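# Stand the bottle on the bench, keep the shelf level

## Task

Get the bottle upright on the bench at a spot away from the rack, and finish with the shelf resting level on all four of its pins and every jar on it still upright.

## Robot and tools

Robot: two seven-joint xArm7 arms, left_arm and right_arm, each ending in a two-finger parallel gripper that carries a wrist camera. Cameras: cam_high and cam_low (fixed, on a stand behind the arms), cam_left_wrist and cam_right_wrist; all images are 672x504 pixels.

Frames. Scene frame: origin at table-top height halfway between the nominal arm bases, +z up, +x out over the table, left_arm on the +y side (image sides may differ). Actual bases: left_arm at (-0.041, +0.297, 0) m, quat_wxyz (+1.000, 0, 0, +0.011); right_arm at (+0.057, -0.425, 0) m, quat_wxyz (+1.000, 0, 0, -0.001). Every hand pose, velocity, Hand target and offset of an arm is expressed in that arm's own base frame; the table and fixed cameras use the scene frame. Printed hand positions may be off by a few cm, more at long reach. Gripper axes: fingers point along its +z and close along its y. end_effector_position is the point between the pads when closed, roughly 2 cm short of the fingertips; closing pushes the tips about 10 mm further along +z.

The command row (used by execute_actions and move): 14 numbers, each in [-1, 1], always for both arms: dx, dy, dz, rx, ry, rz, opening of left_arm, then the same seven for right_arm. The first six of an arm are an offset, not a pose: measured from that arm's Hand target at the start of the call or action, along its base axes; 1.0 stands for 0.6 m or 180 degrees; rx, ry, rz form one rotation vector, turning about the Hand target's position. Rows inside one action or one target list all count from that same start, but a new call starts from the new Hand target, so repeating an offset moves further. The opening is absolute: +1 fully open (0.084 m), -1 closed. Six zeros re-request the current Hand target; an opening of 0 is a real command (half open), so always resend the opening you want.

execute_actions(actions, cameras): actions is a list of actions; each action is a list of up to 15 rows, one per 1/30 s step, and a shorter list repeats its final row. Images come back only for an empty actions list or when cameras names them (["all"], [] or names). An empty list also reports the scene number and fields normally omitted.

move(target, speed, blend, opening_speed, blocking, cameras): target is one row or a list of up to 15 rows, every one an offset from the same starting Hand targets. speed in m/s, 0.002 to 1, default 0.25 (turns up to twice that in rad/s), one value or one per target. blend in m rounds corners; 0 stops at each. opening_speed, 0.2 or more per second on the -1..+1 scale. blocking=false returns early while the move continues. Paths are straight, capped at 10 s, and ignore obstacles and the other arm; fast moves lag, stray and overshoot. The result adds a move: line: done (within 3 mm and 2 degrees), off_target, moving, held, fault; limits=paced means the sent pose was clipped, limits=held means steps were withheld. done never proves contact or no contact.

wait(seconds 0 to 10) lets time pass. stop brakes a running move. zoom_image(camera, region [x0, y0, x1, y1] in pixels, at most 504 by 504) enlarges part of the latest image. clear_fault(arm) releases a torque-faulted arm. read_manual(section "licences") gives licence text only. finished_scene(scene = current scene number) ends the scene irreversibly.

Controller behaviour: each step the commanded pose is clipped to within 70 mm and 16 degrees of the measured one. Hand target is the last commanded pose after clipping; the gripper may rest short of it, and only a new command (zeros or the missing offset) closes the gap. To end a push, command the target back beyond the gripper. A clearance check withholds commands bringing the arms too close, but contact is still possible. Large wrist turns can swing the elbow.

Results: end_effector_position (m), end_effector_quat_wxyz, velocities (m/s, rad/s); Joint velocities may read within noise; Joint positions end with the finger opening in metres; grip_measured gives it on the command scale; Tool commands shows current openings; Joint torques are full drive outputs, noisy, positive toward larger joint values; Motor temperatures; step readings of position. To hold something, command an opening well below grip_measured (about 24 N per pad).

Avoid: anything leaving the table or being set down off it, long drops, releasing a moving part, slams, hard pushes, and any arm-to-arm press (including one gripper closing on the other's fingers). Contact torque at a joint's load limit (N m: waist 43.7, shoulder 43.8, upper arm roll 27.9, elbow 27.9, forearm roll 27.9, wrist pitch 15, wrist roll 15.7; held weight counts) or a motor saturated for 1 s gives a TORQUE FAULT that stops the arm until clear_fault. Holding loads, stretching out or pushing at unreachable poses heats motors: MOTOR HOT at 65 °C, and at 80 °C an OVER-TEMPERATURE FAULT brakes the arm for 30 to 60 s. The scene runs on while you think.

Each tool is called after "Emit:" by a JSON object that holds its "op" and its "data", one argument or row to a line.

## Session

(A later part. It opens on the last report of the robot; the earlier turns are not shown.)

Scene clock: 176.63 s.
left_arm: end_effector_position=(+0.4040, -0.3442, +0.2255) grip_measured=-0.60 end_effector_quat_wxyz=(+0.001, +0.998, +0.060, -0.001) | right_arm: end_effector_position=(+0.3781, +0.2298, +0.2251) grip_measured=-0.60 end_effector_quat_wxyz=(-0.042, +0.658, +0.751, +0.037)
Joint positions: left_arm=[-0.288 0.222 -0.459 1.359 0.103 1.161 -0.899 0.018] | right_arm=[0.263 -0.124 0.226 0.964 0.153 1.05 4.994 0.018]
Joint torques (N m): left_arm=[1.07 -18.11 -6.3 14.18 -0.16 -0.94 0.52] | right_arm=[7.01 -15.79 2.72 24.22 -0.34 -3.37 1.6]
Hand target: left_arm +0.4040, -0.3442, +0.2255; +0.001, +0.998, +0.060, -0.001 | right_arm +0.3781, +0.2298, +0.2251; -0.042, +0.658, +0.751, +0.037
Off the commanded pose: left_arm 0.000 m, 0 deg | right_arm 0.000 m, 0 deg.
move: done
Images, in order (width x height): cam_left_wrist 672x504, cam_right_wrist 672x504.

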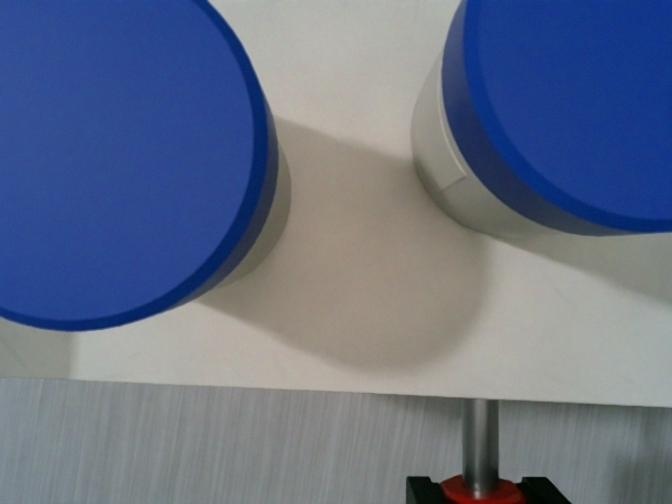

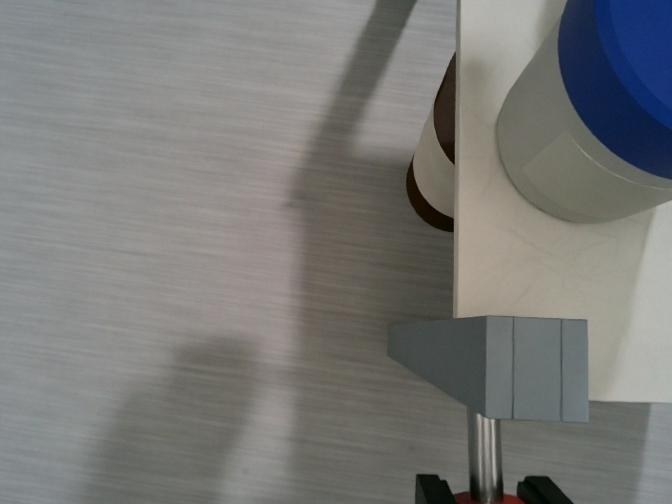

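Emit:
{"op": "move", "data": {
  "target": [
    [0,0,0,0,0,0,-1,0.0004,-0.0033,0,0,0,0,-0.8],
    [0,0,0.006,0,0,0,-1,0.0004,-0.0033,0,0,0,0,-0.8]
  ],
  "speed": 0.03,
  "cameras": ["all"]
}}

Emit:
{"op": "zoom_image", "data": {
  "camera": "cam_high",
  "region": [200, 130, 440, 380]
}}

Emit:
{"op": "zoom_image", "data": {
  "camera": "cam_low",
  "region": [310, 190, 430, 290]
}}

Emit:
{"op": "zoom_image", "data": {
  "camera": "cam_right_wrist",
  "region": [400, 280, 620, 500]
}}

Scene clock: 185.40 s.
left_arm: end_effector_position=(+0.4040, -0.3442, +0.2290) grip_measured=-0.60 end_effector_quat_wxyz=(+0.001, +0.998, +0.060, -0.001) | right_arm: end_effector_position=(+0.3783, +0.2279, +0.2251) grip_measured=-0.60 end_effector_quat_wxyz=(-0.042, +0.658, +0.751, +0.037)
Joint positions: left_arm=[-0.288 0.219 -0.459 1.366 0.101 1.17 -0.898 0.018] | right_arm=[0.261 -0.126 0.223 0.962 0.153 1.05 4.99 0.018]
Joint torques (N m): left_arm=[3.89 -24.45 -6.02 19.8 -1.7 -0.71 0.75] | right_arm=[-6.15 -35.64 -3.18 17.55 0.97 -0.26 -1.52]
Motor temperatures (°C): left_arm=[35 41 36 46 31 38 35] | right_arm=[36 37 33 49 37 37 35]
Hand target: left_arm +0.4040, -0.3442, +0.2291; +0.001, +0.998, +0.060, -0.001 | right_arm +0.3783, +0.2279, +0.2251; -0.042, +0.658, +0.751, +0.037
Off the commanded pose: left_arm 0.000 m, 0 deg | right_arm 0.000 m, 0 deg.
move: done

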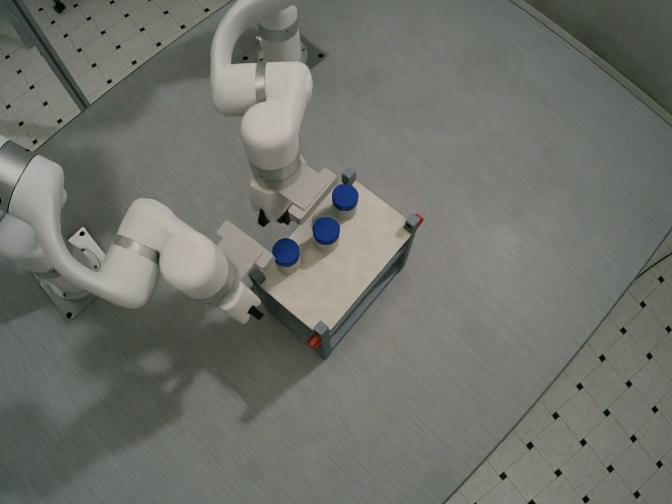

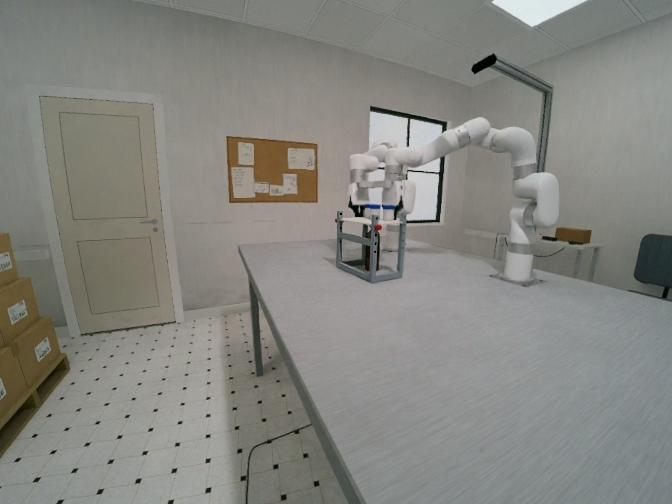

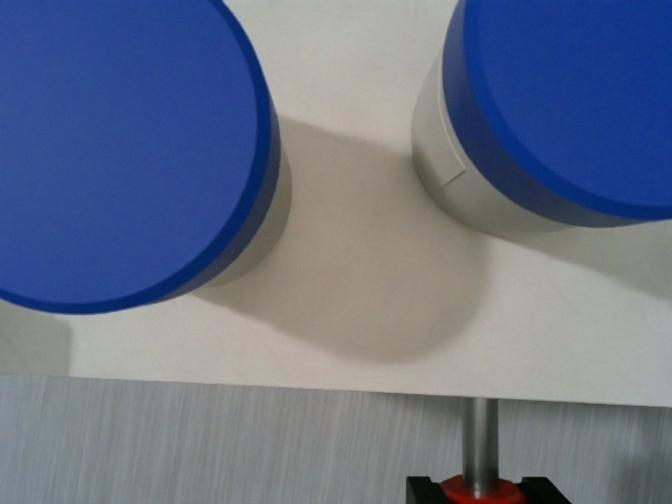

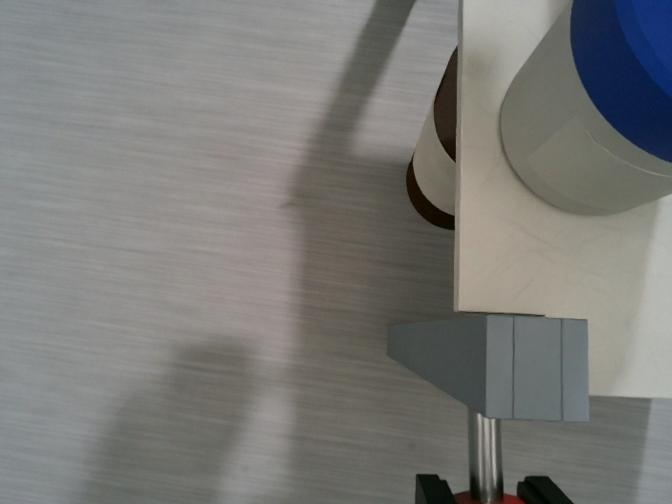

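Scaled by 2.016 from the camera's 672x504 image, which has a finer 960x720 frame.

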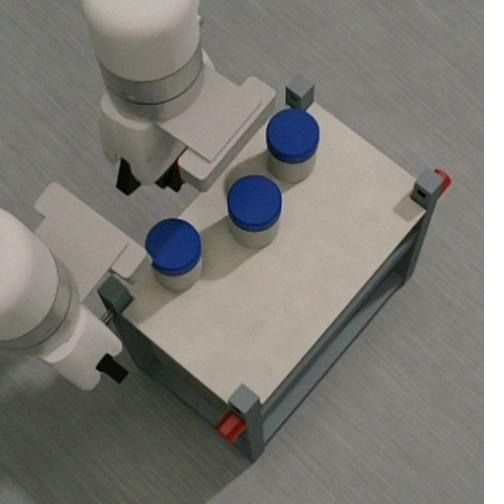

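Scaled by 4.200 from the camera's 672x504 image, which has a finer 960x720 frame.

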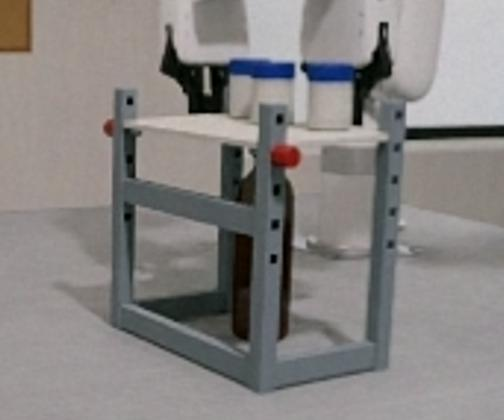

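Scaled by 2.291 from the camera's 672x504 image, which has a finer 960x720 frame.

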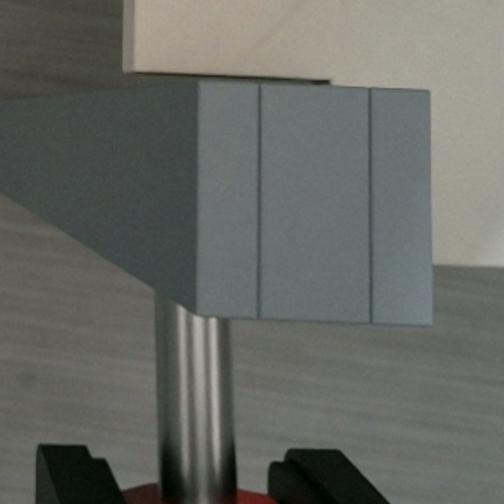

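Emit:
{"op": "move", "data": {
  "target": [
    [0,0,0,0,0,0,-1,-0.0023,0,0,0,0,-0.0094,-0.8],
    [0,0,0,0,0,0,-1,-0.0032,0.0083,0,0,0,-0.0094,-0.8]
  ],
  "speed": 0.02,
  "cameras": ["cam_left_wrist","cam_right_wrist"]
}}

Emit:
{"op": "zoom_image", "data": {
  "camera": "cam_right_wrist",
  "region": [400, 280, 620, 500]
}}

Scene clock: 198.10 s.
left_arm: end_effector_position=(+0.4040, -0.3442, +0.2291) grip_measured=-0.60 end_effector_quat_wxyz=(+0.001, +0.998, +0.060, -0.001) | right_arm: end_effector_position=(+0.3764, +0.2328, +0.2251) grip_measured=-0.60 end_effector_quat_wxyz=(-0.041, +0.669, +0.741, +0.038)
Joint positions: left_arm=[-0.288 0.219 -0.459 1.366 0.101 1.171 -0.898 0.018] | right_arm=[0.264 -0.126 0.232 0.961 0.153 1.045 5.031 0.018]
Joint torques (N m): left_arm=[2.79 -23.59 -4.97 19.27 -1.56 -0.86 0.49] | right_arm=[6.8 -15.72 2.51 24.66 -0.39 -3.67 1.72]
Hand target: left_arm +0.4040, -0.3442, +0.2291; +0.001, +0.998, +0.060, -0.001 | right_arm +0.3764, +0.2328, +0.2251; -0.041, +0.669, +0.741, +0.038
Off the commanded pose: left_arm 0.000 m, 0 deg | right_arm 0.000 m, 0 deg.
move: done
Images, in order (width x height): cam_left_wrist 672x504, cam_right_wrist 672x504.

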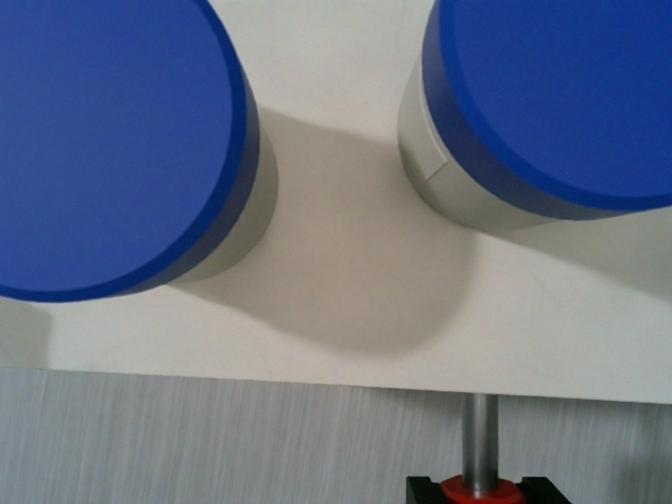

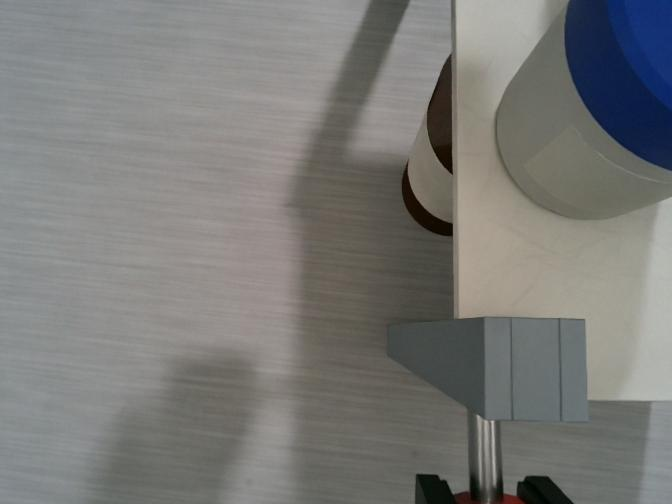

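Scaled by 2.291 from the camera's 672x504 image, which has a finer 960x720 frame.

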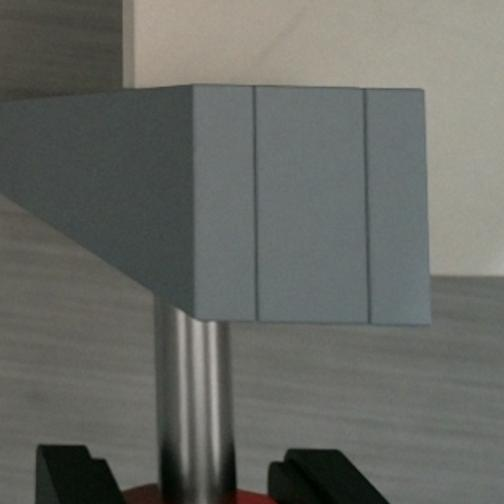

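Emit:
{"op": "move", "data": {
  "target": [
    [0,0,0,0,0,0,-1,0,0,0,0,0,0,-0.62],
    [0,0,0,0,0,0,-1,0.0003,-0.005,0,0,0,0,-0.62],
    [0,0,0,0,0,0,-1,-0.0018,0.0066,0,0,0,-0.002,-0.62]
  ],
  "speed": 0.02,
  "cameras": ["cam_left_wrist","cam_right_wrist"]
}}

Emit:
{"op": "zoom_image", "data": {
  "camera": "cam_right_wrist",
  "region": [400, 280, 620, 500]
}}

Scene clock: 216.57 s.
left_arm: end_effector_position=(+0.4040, -0.3442, +0.2291) grip_measured=-0.60 end_effector_quat_wxyz=(+0.001, +0.998, +0.060, -0.001) | right_arm: end_effector_position=(+0.3753, +0.2367, +0.2251) grip_measured=-0.60 end_effector_quat_wxyz=(-0.041, +0.671, +0.739, +0.038)
Joint positions: left_arm=[-0.288 0.219 -0.459 1.366 0.101 1.171 -0.898 0.018] | right_arm=[0.268 -0.124 0.238 0.963 0.153 1.043 5.047 0.018]
Joint torques (N m): left_arm=[2.65 -22.22 -4.54 17.74 -1.25 -1.14 0.27] | right_arm=[6.61 -15.76 2.72 24.6 -0.26 -3.43 1.79]
Hand target: left_arm +0.4040, -0.3442, +0.2291; +0.001, +0.998, +0.060, -0.001 | right_arm +0.3753, +0.2368, +0.2251; -0.041, +0.671, +0.739, +0.038
Off the commanded pose: left_arm 0.000 m, 0 deg | right_arm 0.000 m, 0 deg.
move: done
Images, in order (width x height): cam_left_wrist 672x504, cam_right_wrist 672x504.

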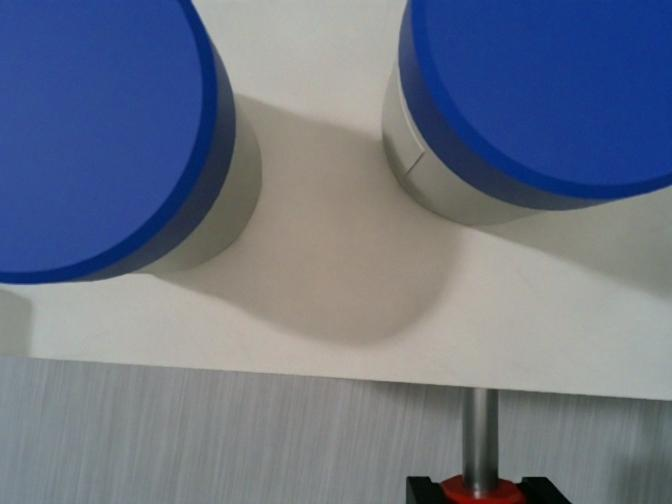

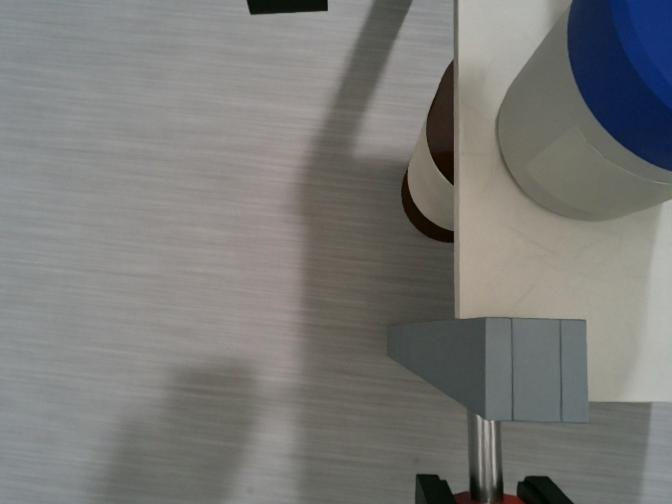

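Scaled by 2.291 from the camera's 672x504 image, which has a finer 960x720 frame.

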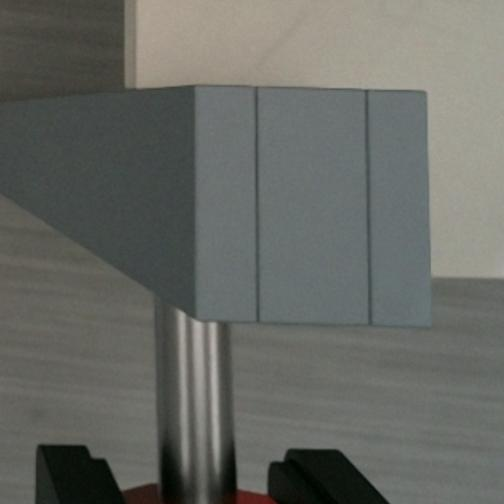

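Emit:
{"op": "execute_actions", "data": {
  "actions": []
}}

Emit:
{"op": "zoom_image", "data": {
  "camera": "cam_low",
  "region": [330, 200, 410, 260]
}}

Emit:
{"op": "zoom_image", "data": {
  "camera": "cam_high",
  "region": [220, 160, 400, 340]
}}

Scene clock: 223.47 s.
left_arm: end_effector_position=(+0.4040, -0.3442, +0.2291) grip_measured=-0.60 end_effector_quat_wxyz=(+0.001, +0.998, +0.060, -0.001) | right_arm: end_effector_position=(+0.3753, +0.2368, +0.2251) grip_measured=-0.60 end_effector_quat_wxyz=(-0.041, +0.671, +0.739, +0.038)
Joint positions: left_arm=[-0.288 0.219 -0.459 1.366 0.101 1.171 -0.898 0.018] | right_arm=[0.268 -0.124 0.238 0.963 0.153 1.043 5.047 0.018]
Joint velocities: within noise
Joint torques (N m): left_arm=[2.28 -21.61 -4.41 16.37 -0.63 -1.08 0.16] | right_arm=[6.65 -15.95 2.59 24.29 -0.16 -3.35 1.71]
Motor temperatures (°C): left_arm=[35 41 36 48 31 38 35] | right_arm=[36 37 33 52 37 38 35]
Hand target: left_arm +0.4040, -0.3442, +0.2291; +0.001, +0.998, +0.060, -0.001 | right_arm +0.3753, +0.2368, +0.2251; -0.041, +0.671, +0.739, +0.038
Tool commands: left_gripper/opening=-1.0 right_gripper/opening=-0.62
Off the commanded pose: left_arm 0.000 m, 0 deg | right_arm 0.000 m, 0 deg.

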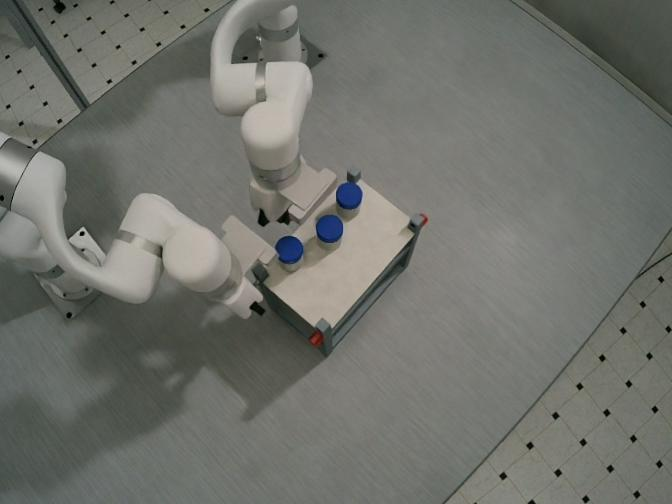

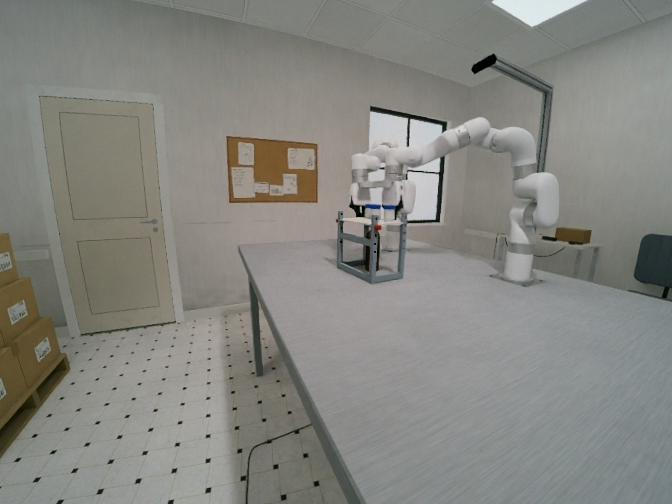

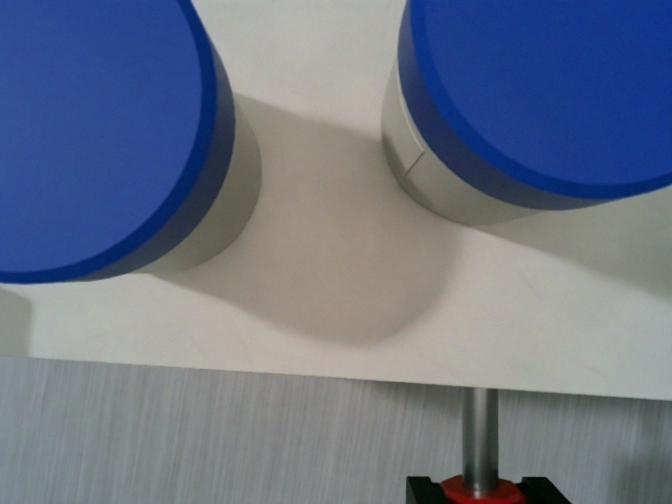

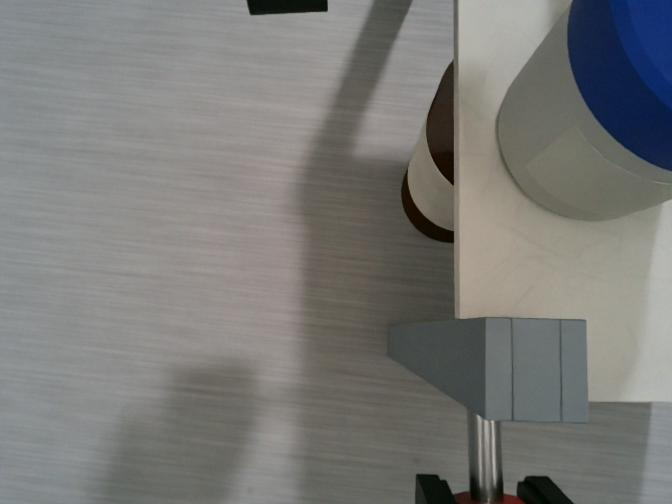

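Scaled by 6.300 from the camera's 672x504 image, which has a finer 960x720 frame.

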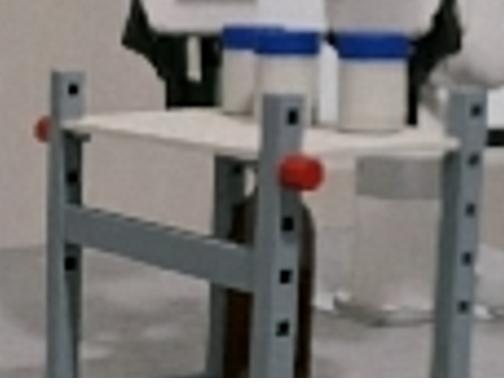

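Scaled by 2.800 from the camera's 672x504 image, which has a finer 960x720 frame.

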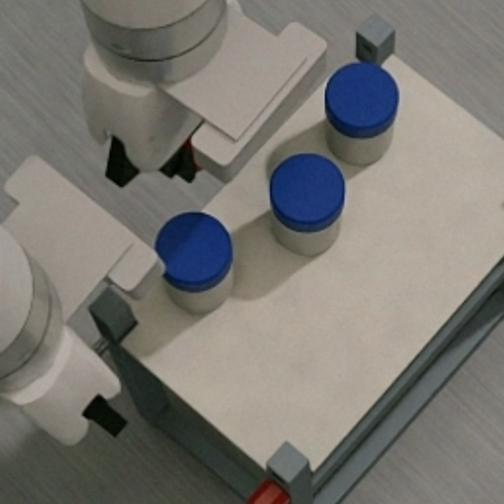

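Emit:
{"op": "move", "data": {
  "target": [0,0,0,0,0,0,-1,0.0033,-0.0327,0,0,0,0,-1],
  "speed": 0.06,
  "cameras": ["cam_left_wrist","cam_right_wrist"]
}}

Emit:
{"op": "zoom_image", "data": {
  "camera": "cam_right_wrist",
  "region": [370, 180, 600, 400]
}}

Scene clock: 230.10 s.
left_arm: end_effector_position=(+0.4040, -0.3442, +0.2291) grip_measured=-0.60 end_effector_quat_wxyz=(+0.001, +0.998, +0.060, -0.001) | right_arm: end_effector_position=(+0.3773, +0.2173, +0.2251) grip_measured=-0.60 end_effector_quat_wxyz=(-0.041, +0.671, +0.739, +0.038)
Joint positions: left_arm=[-0.288 0.219 -0.459 1.366 0.101 1.171 -0.898 0.018] | right_arm=[0.251 -0.148 0.212 0.939 0.157 1.048 5.002 0.018]
Joint torques (N m): left_arm=[2.59 -20.21 -3.82 14.88 -0.42 -1.21 -0.16] | right_arm=[-4.46 -28.55 -1.92 13.83 1.37 -0.26 -1.43]
Hand target: left_arm +0.4040, -0.3442, +0.2291; +0.001, +0.998, +0.060, -0.001 | right_arm +0.3773, +0.2172, +0.2251; -0.041, +0.671, +0.739, +0.038
Off the commanded pose: left_arm 0.000 m, 0 deg | right_arm 0.000 m, 0 deg.
move: done
Images, in order (width x height): cam_left_wrist 672x504, cam_right_wrist 672x504.

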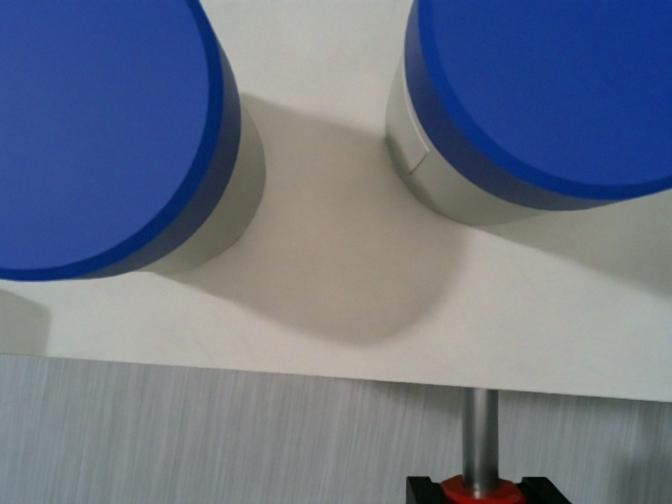

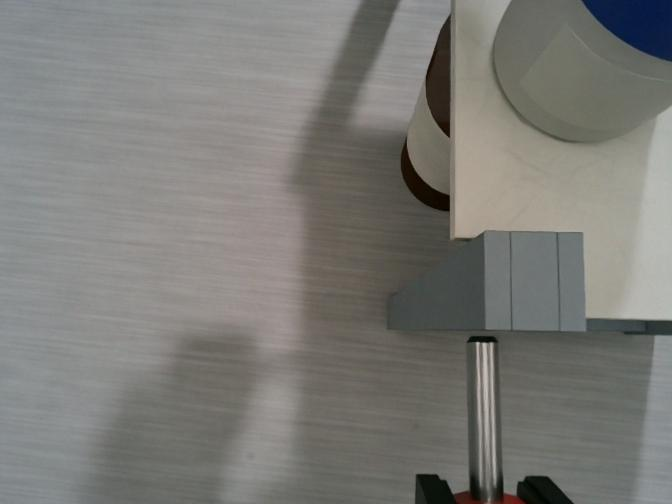

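Scaled by 2.191 from the camera's 672x504 image, which has a finer 960x720 frame.

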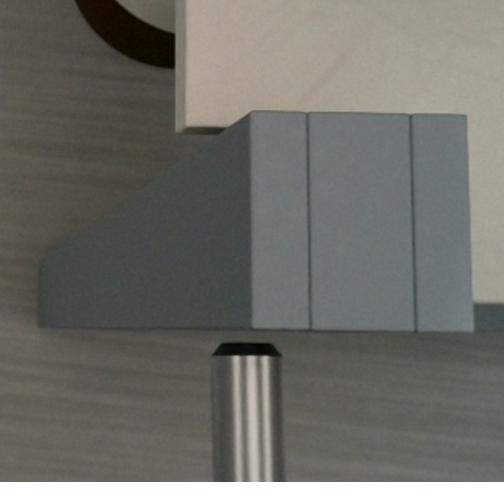

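Emit:
{"op": "move", "data": {
  "target": [
    [0,0,0,0,0,0,-1,-0.0022,-0.005,0,0,0,-0.0089,-1],
    [0,0,0,0,0,0,-1,-0.0036,0.015,0,0,0,-0.0089,-1]
  ],
  "speed": 0.03,
  "cameras": ["cam_left_wrist","cam_right_wrist"]
}}

Emit:
{"op": "zoom_image", "data": {
  "camera": "cam_right_wrist",
  "region": [370, 240, 600, 460]
}}

Emit:
{"op": "move", "data": {
  "target": [0,0,0,0,0,0,-1,-0.0009,0.0133,0,0,0,0,-1],
  "speed": 0.03,
  "cameras": ["cam_left_wrist","cam_right_wrist"]
}}

Scene clock: 254.90 s.
left_arm: end_effector_position=(+0.4040, -0.3442, +0.2291) grip_measured=-0.60 end_effector_quat_wxyz=(+0.001, +0.998, +0.060, -0.001) | right_arm: end_effector_position=(+0.3751, +0.2261, +0.2251) grip_measured=-0.60 end_effector_quat_wxyz=(-0.041, +0.682, +0.729, +0.039)
Joint positions: left_arm=[-0.288 0.219 -0.459 1.366 0.101 1.171 -0.898 0.018] | right_arm=[0.257 -0.143 0.227 0.943 0.156 1.042 5.051 0.018]
Joint torques (N m): left_arm=[2.14 -18.59 -3.79 13.84 0.06 -1.01 -0.28] | right_arm=[4.87 -12.14 1.14 20.6 -1.05 -2.36 1.72]
Motor temperatures (°C): left_arm=[35 41 36 46 31 38 35] | right_arm=[36 37 33 47 37 37 35]
Hand target: left_arm +0.4040, -0.3442, +0.2291; +0.001, +0.998, +0.060, -0.001 | right_arm +0.3751, +0.2262, +0.2251; -0.041, +0.682, +0.729, +0.039
Off the commanded pose: left_arm 0.000 m, 0 deg | right_arm 0.000 m, 0 deg.
move: done
Images, in order (width x height): cam_left_wrist 672x504, cam_right_wrist 672x504.

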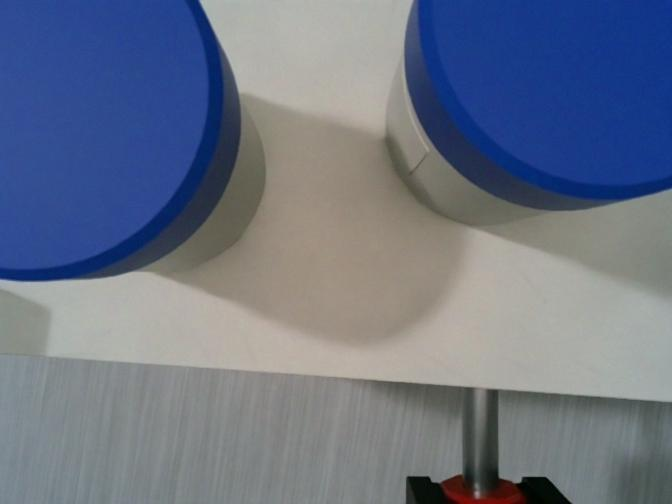

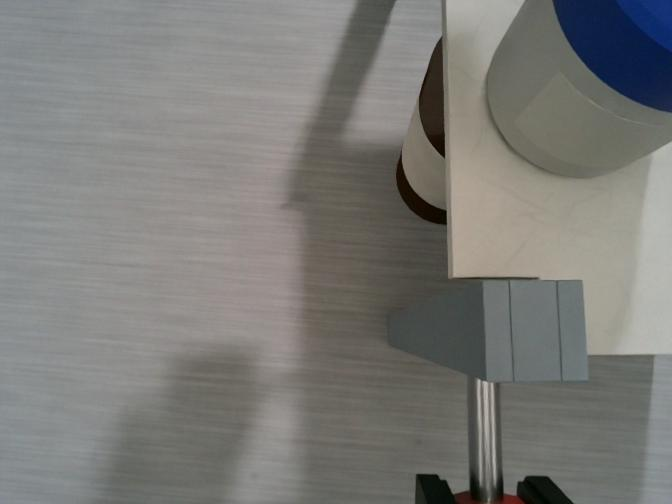

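Scaled by 2.191 from the camera's 672x504 image, which has a finer 960x720 frame.

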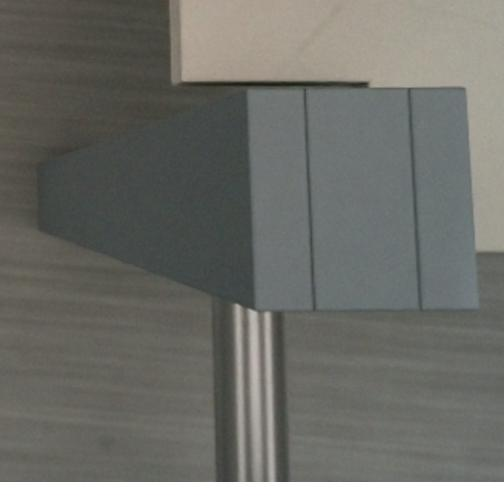

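Scene clock: 255.70 s.
left_arm: end_effector_position=(+0.4040, -0.3442, +0.2291) grip_measured=-0.60 end_effector_quat_wxyz=(+0.001, +0.998, +0.060, -0.001) | right_arm: end_effector_position=(+0.3746, +0.2341, +0.2250) grip_measured=-0.60 end_effector_quat_wxyz=(-0.041, +0.682, +0.729, +0.039)
Joint positions: left_arm=[-0.288 0.219 -0.459 1.366 0.101 1.171 -0.898 0.018] | right_arm=[0.264 -0.132 0.237 0.954 0.154 1.04 5.07 0.018]
Joint torques (N m): left_arm=[2.01 -18.57 -3.66 13.94 0.09 -1.01 -0.4] | right_arm=[6.89 -14.8 2.66 23.88 -0.37 -3.35 1.87]
Hand target: left_arm +0.4040, -0.3442, +0.2291; +0.001, +0.998, +0.060, -0.001 | right_arm +0.3746, +0.2342, +0.2251; -0.041, +0.682, +0.729, +0.039
Off the commanded pose: left_arm 0.000 m, 0 deg | right_arm 0.000 m, 0 deg.
move: done
Images, in order (width x height): cam_left_wrist 672x504, cam_right_wrist 672x504.

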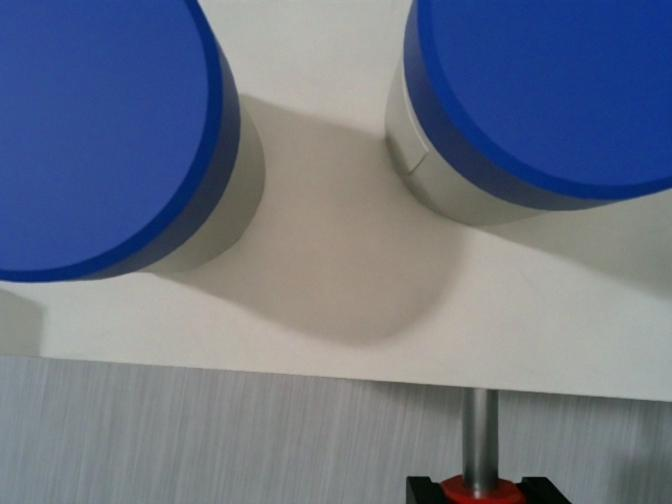

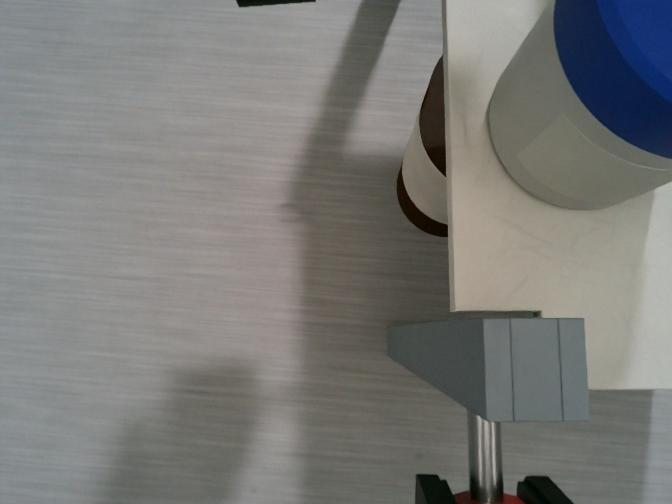

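Emit:
{"op": "move", "data": {
  "target": [
    [0,0,0,0,0,0,-1,0.001,-0.015,0,0,0,0,-1],
    [0,0,0,0,0,0,-1,0.001,-0.014,0.005,-0.0194,-0.0013,0,-1],
    [0,0,0,0,0,0,-1,-0.0007,0.011,0.005,-0.0194,-0.0013,0,-1]
  ],
  "speed": 0.03,
  "cameras": ["cam_left_wrist","cam_right_wrist"]
}}

Emit:
{"op": "zoom_image", "data": {
  "camera": "cam_right_wrist",
  "region": [370, 280, 600, 500]
}}

Scene clock: 278.03 s.
left_arm: end_effector_position=(+0.4040, -0.3442, +0.2291) grip_measured=-0.60 end_effector_quat_wxyz=(+0.001, +0.998, +0.060, -0.001) | right_arm: end_effector_position=(+0.3742, +0.2407, +0.2281) grip_measured=-0.60 end_effector_quat_wxyz=(-0.018, +0.683, +0.730, +0.018)
Joint positions: left_arm=[-0.288 0.219 -0.459 1.366 0.101 1.171 -0.898 0.018] | right_arm=[0.273 -0.106 0.268 0.998 0.083 1.078 5.146 0.018]
Joint torques (N m): left_arm=[1.77 -18.31 -3.37 14.04 0.27 -1.22 -0.63] | right_arm=[6.63 -16.7 2.35 25.23 -0.66 -3.7 1.54]
Motor temperatures (°C): left_arm=[35 41 36 46 31 38 35] | right_arm=[36 37 33 52 37 38 35]
Hand target: left_arm +0.4040, -0.3442, +0.2291; +0.001, +0.998, +0.060, -0.001 | right_arm +0.3742, +0.2408, +0.2281; -0.018, +0.683, +0.730, +0.018
Off the commanded pose: left_arm 0.000 m, 0 deg | right_arm 0.000 m, 0 deg.
move: done
Images, in order (width x height): cam_left_wrist 672x504, cam_right_wrist 672x504.

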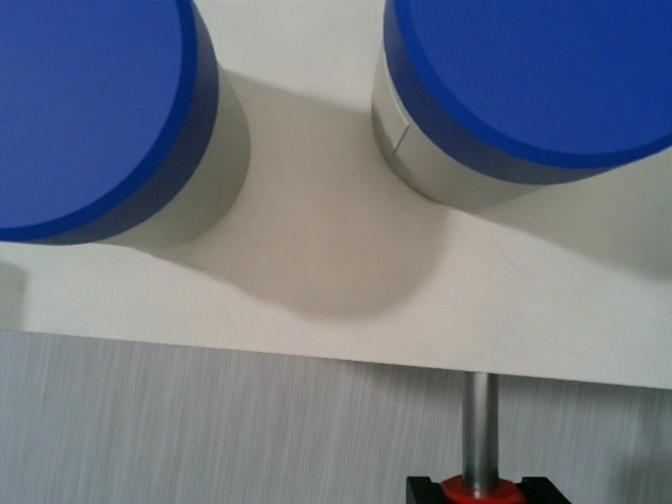

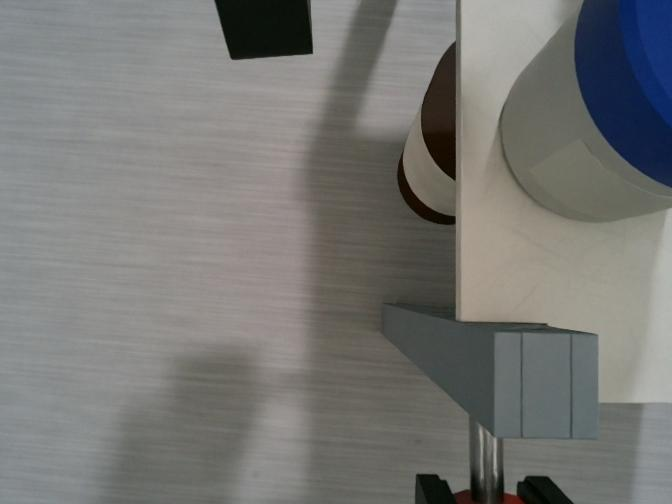

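Scaled by 2.191 from the camera's 672x504 image, which has a finer 960x720 frame.

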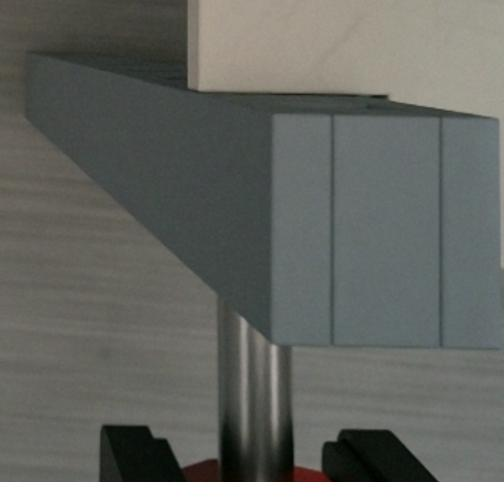

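Emit:
{"op": "move", "data": {
  "target": [
    [0,0,0,0,0,0,-1,0,-0.0015,0,0,0,0,-1],
    [0,0,0,0,0,0,-1,0,-0.0015,0,0,0,0,-0.4]
  ],
  "speed": 0.03,
  "opening_speed": 1,
  "cameras": ["cam_left_wrist","cam_right_wrist"]
}}

Emit:
{"op": "zoom_image", "data": {
  "camera": "cam_right_wrist",
  "region": [370, 280, 600, 500]
}}

Scene clock: 295.53 s.
left_arm: end_effector_position=(+0.4040, -0.3442, +0.2291) grip_measured=-0.60 end_effector_quat_wxyz=(+0.001, +0.998, +0.060, -0.001) | right_arm: end_effector_position=(+0.3742, +0.2398, +0.2282) grip_measured=-0.42 end_effector_quat_wxyz=(-0.018, +0.683, +0.730, +0.018) end_effector_velocity=(+0.000, +0.001, -0.001) end_effector_angular_velocity=(+0.000, +0.002, +0.002)
Joint positions: left_arm=[-0.288 0.219 -0.459 1.366 0.101 1.171 -0.898 0.018] | right_arm=[0.273 -0.108 0.266 0.997 0.084 1.078 5.144 0.026]
Joint velocities: left_arm=[within noise] | right_arm=[0 0.003 0.002 0 0 0 0 0.001]
Joint torques (N m): left_arm=[1.49 -18.14 -3.41 14.28 0.31 -1.12 -0.58] | right_arm=[-1.16 -12.69 1.11 14.91 0.37 -2.32 -1.02]
Hand target: left_arm +0.4040, -0.3442, +0.2291; +0.001, +0.998, +0.060, -0.001 | right_arm +0.3742, +0.2399, +0.2281; -0.018, +0.683, +0.730, +0.018
Off the commanded pose: left_arm 0.000 m, 0 deg | right_arm 0.000 m, 0 deg.
move: done
Images, in order (width x height): cam_left_wrist 672x504, cam_right_wrist 672x504.

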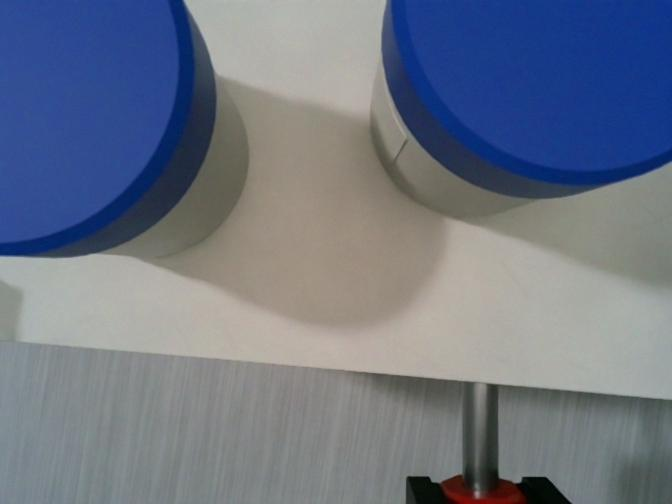

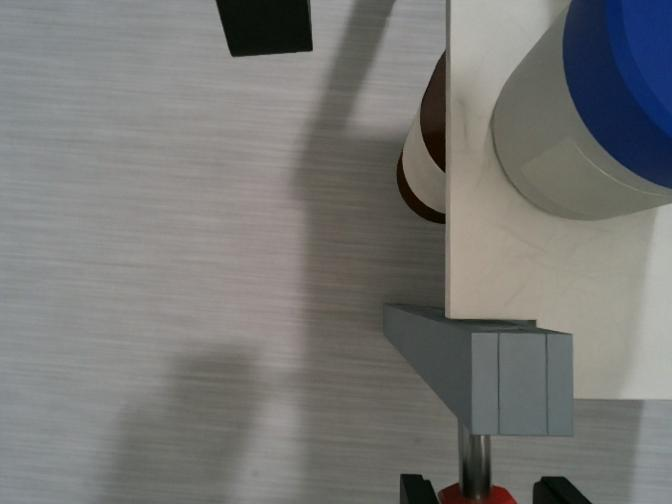

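Scaled by 2.191 from the camera's 672x504 image, which has a finer 960x720 frame.

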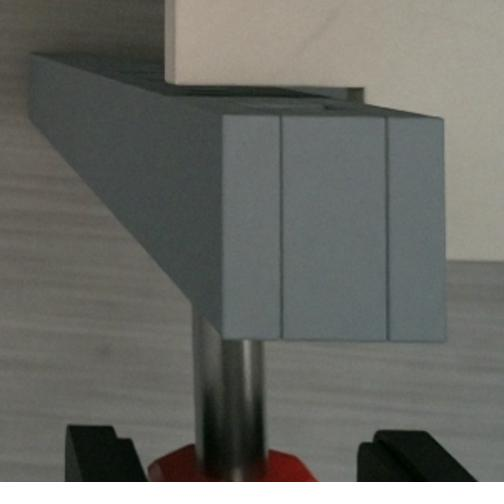

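Emit:
{"op": "move", "data": {
  "target": [
    [0,0,0,0,0,0,-1,-0.0052,0.0,-0.0035,0,0,-0.002,-0.4],
    [0,0,0,0,0,0,-1,-0.0052,0,-0.0035,0,0,-0.002,-0.75]
  ],
  "speed": 0.03,
  "opening_speed": 1,
  "cameras": ["cam_right_wrist"]
}}

Emit:
{"op": "zoom_image", "data": {
  "camera": "cam_right_wrist",
  "region": [370, 280, 600, 500]
}}

Emit:
{"op": "move", "data": {
  "target": [0,0,0,0,0,0,-1,-0.0008,0.0117,0,0,0,0,-0.75],
  "speed": 0.02,
  "cameras": ["cam_right_wrist","cam_left_wrist"]
}}

Emit:
{"op": "zoom_image", "data": {
  "camera": "cam_right_wrist",
  "region": [370, 280, 600, 500]
}}

Scene clock: 307.80 s.
left_arm: end_effector_position=(+0.4040, -0.3442, +0.2291) grip_measured=-0.60 end_effector_quat_wxyz=(+0.001, +0.998, +0.060, -0.001) | right_arm: end_effector_position=(+0.3710, +0.2399, +0.2260) grip_measured=-0.60 end_effector_quat_wxyz=(-0.018, +0.685, +0.728, +0.018)
Joint positions: left_arm=[-0.288 0.219 -0.459 1.366 0.101 1.171 -0.898 0.018] | right_arm=[0.274 -0.115 0.268 0.983 0.086 1.071 5.152 0.018]
Joint torques (N m): left_arm=[1.73 -18.22 -3.3 14.21 0.19 -1.08 -0.53] | right_arm=[4.6 -29 1.13 13.56 1.21 -2.07 1.51]
Hand target: left_arm +0.4040, -0.3442, +0.2291; +0.001, +0.998, +0.060, -0.001 | right_arm +0.3710, +0.2399, +0.2260; -0.018, +0.685, +0.728, +0.018
Off the commanded pose: left_arm 0.000 m, 0 deg | right_arm 0.000 m, 0 deg.
move: done
Images, in order (width x height): cam_right_wrist 672x504.

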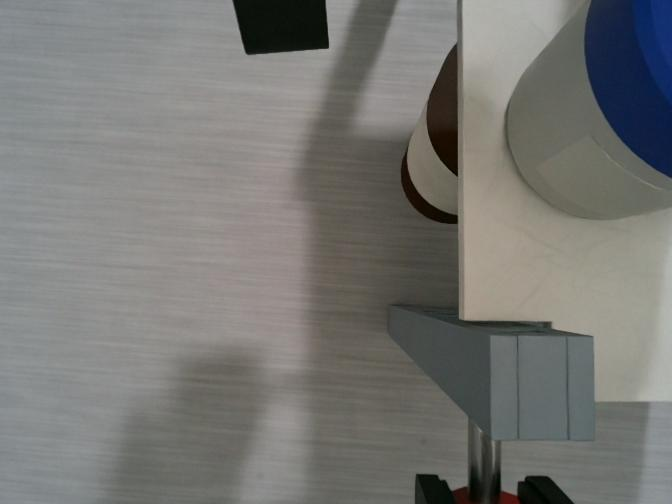

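Scaled by 2.191 from the camera's 672x504 image, which has a finer 960x720 frame.

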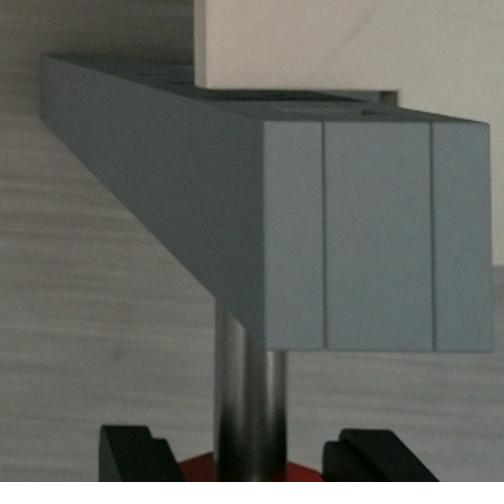

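Scene clock: 308.60 s.
left_arm: end_effector_position=(+0.4040, -0.3442, +0.2291) grip_measured=-0.60 end_effector_quat_wxyz=(+0.001, +0.998, +0.060, -0.001) | right_arm: end_effector_position=(+0.3706, +0.2468, +0.2260) grip_measured=-0.60 end_effector_quat_wxyz=(-0.018, +0.685, +0.728, +0.018)
Joint positions: left_arm=[-0.288 0.219 -0.459 1.366 0.101 1.171 -0.898 0.018] | right_arm=[0.28 -0.104 0.277 0.994 0.083 1.071 5.168 0.018]
Joint torques (N m): left_arm=[1.53 -18.12 -3.19 13.95 0.18 -1.08 -0.65] | right_arm=[8.55 -8.35 3.99 18.87 -0.15 -3.16 1.65]
Hand target: left_arm +0.4040, -0.3442, +0.2291; +0.001, +0.998, +0.060, -0.001 | right_arm +0.3706, +0.2469, +0.2260; -0.018, +0.685, +0.728, +0.018
Off the commanded pose: left_arm 0.000 m, 0 deg | right_arm 0.000 m, 0 deg.
move: done
Images, in order (width x height): cam_left_wrist 672x504, cam_right_wrist 672x504.

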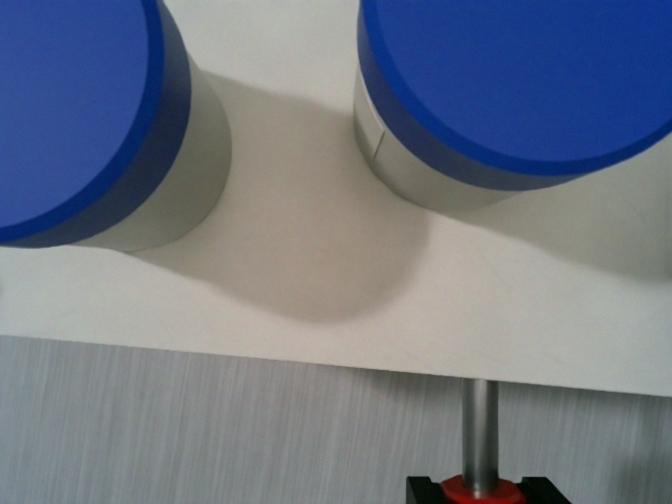

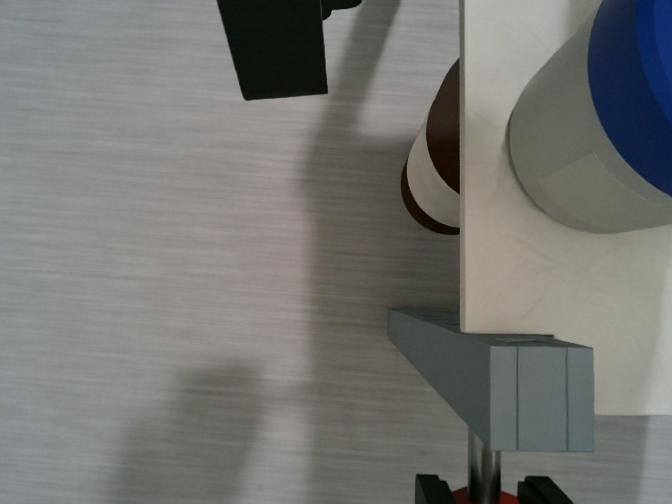

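Scaled by 2.191 from the camera's 672x504 image, which has a finer 960x720 frame.

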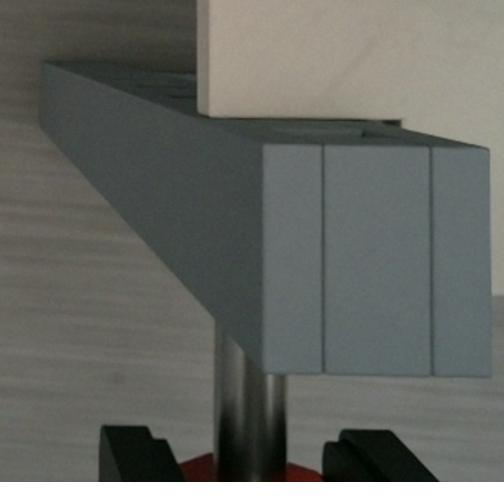

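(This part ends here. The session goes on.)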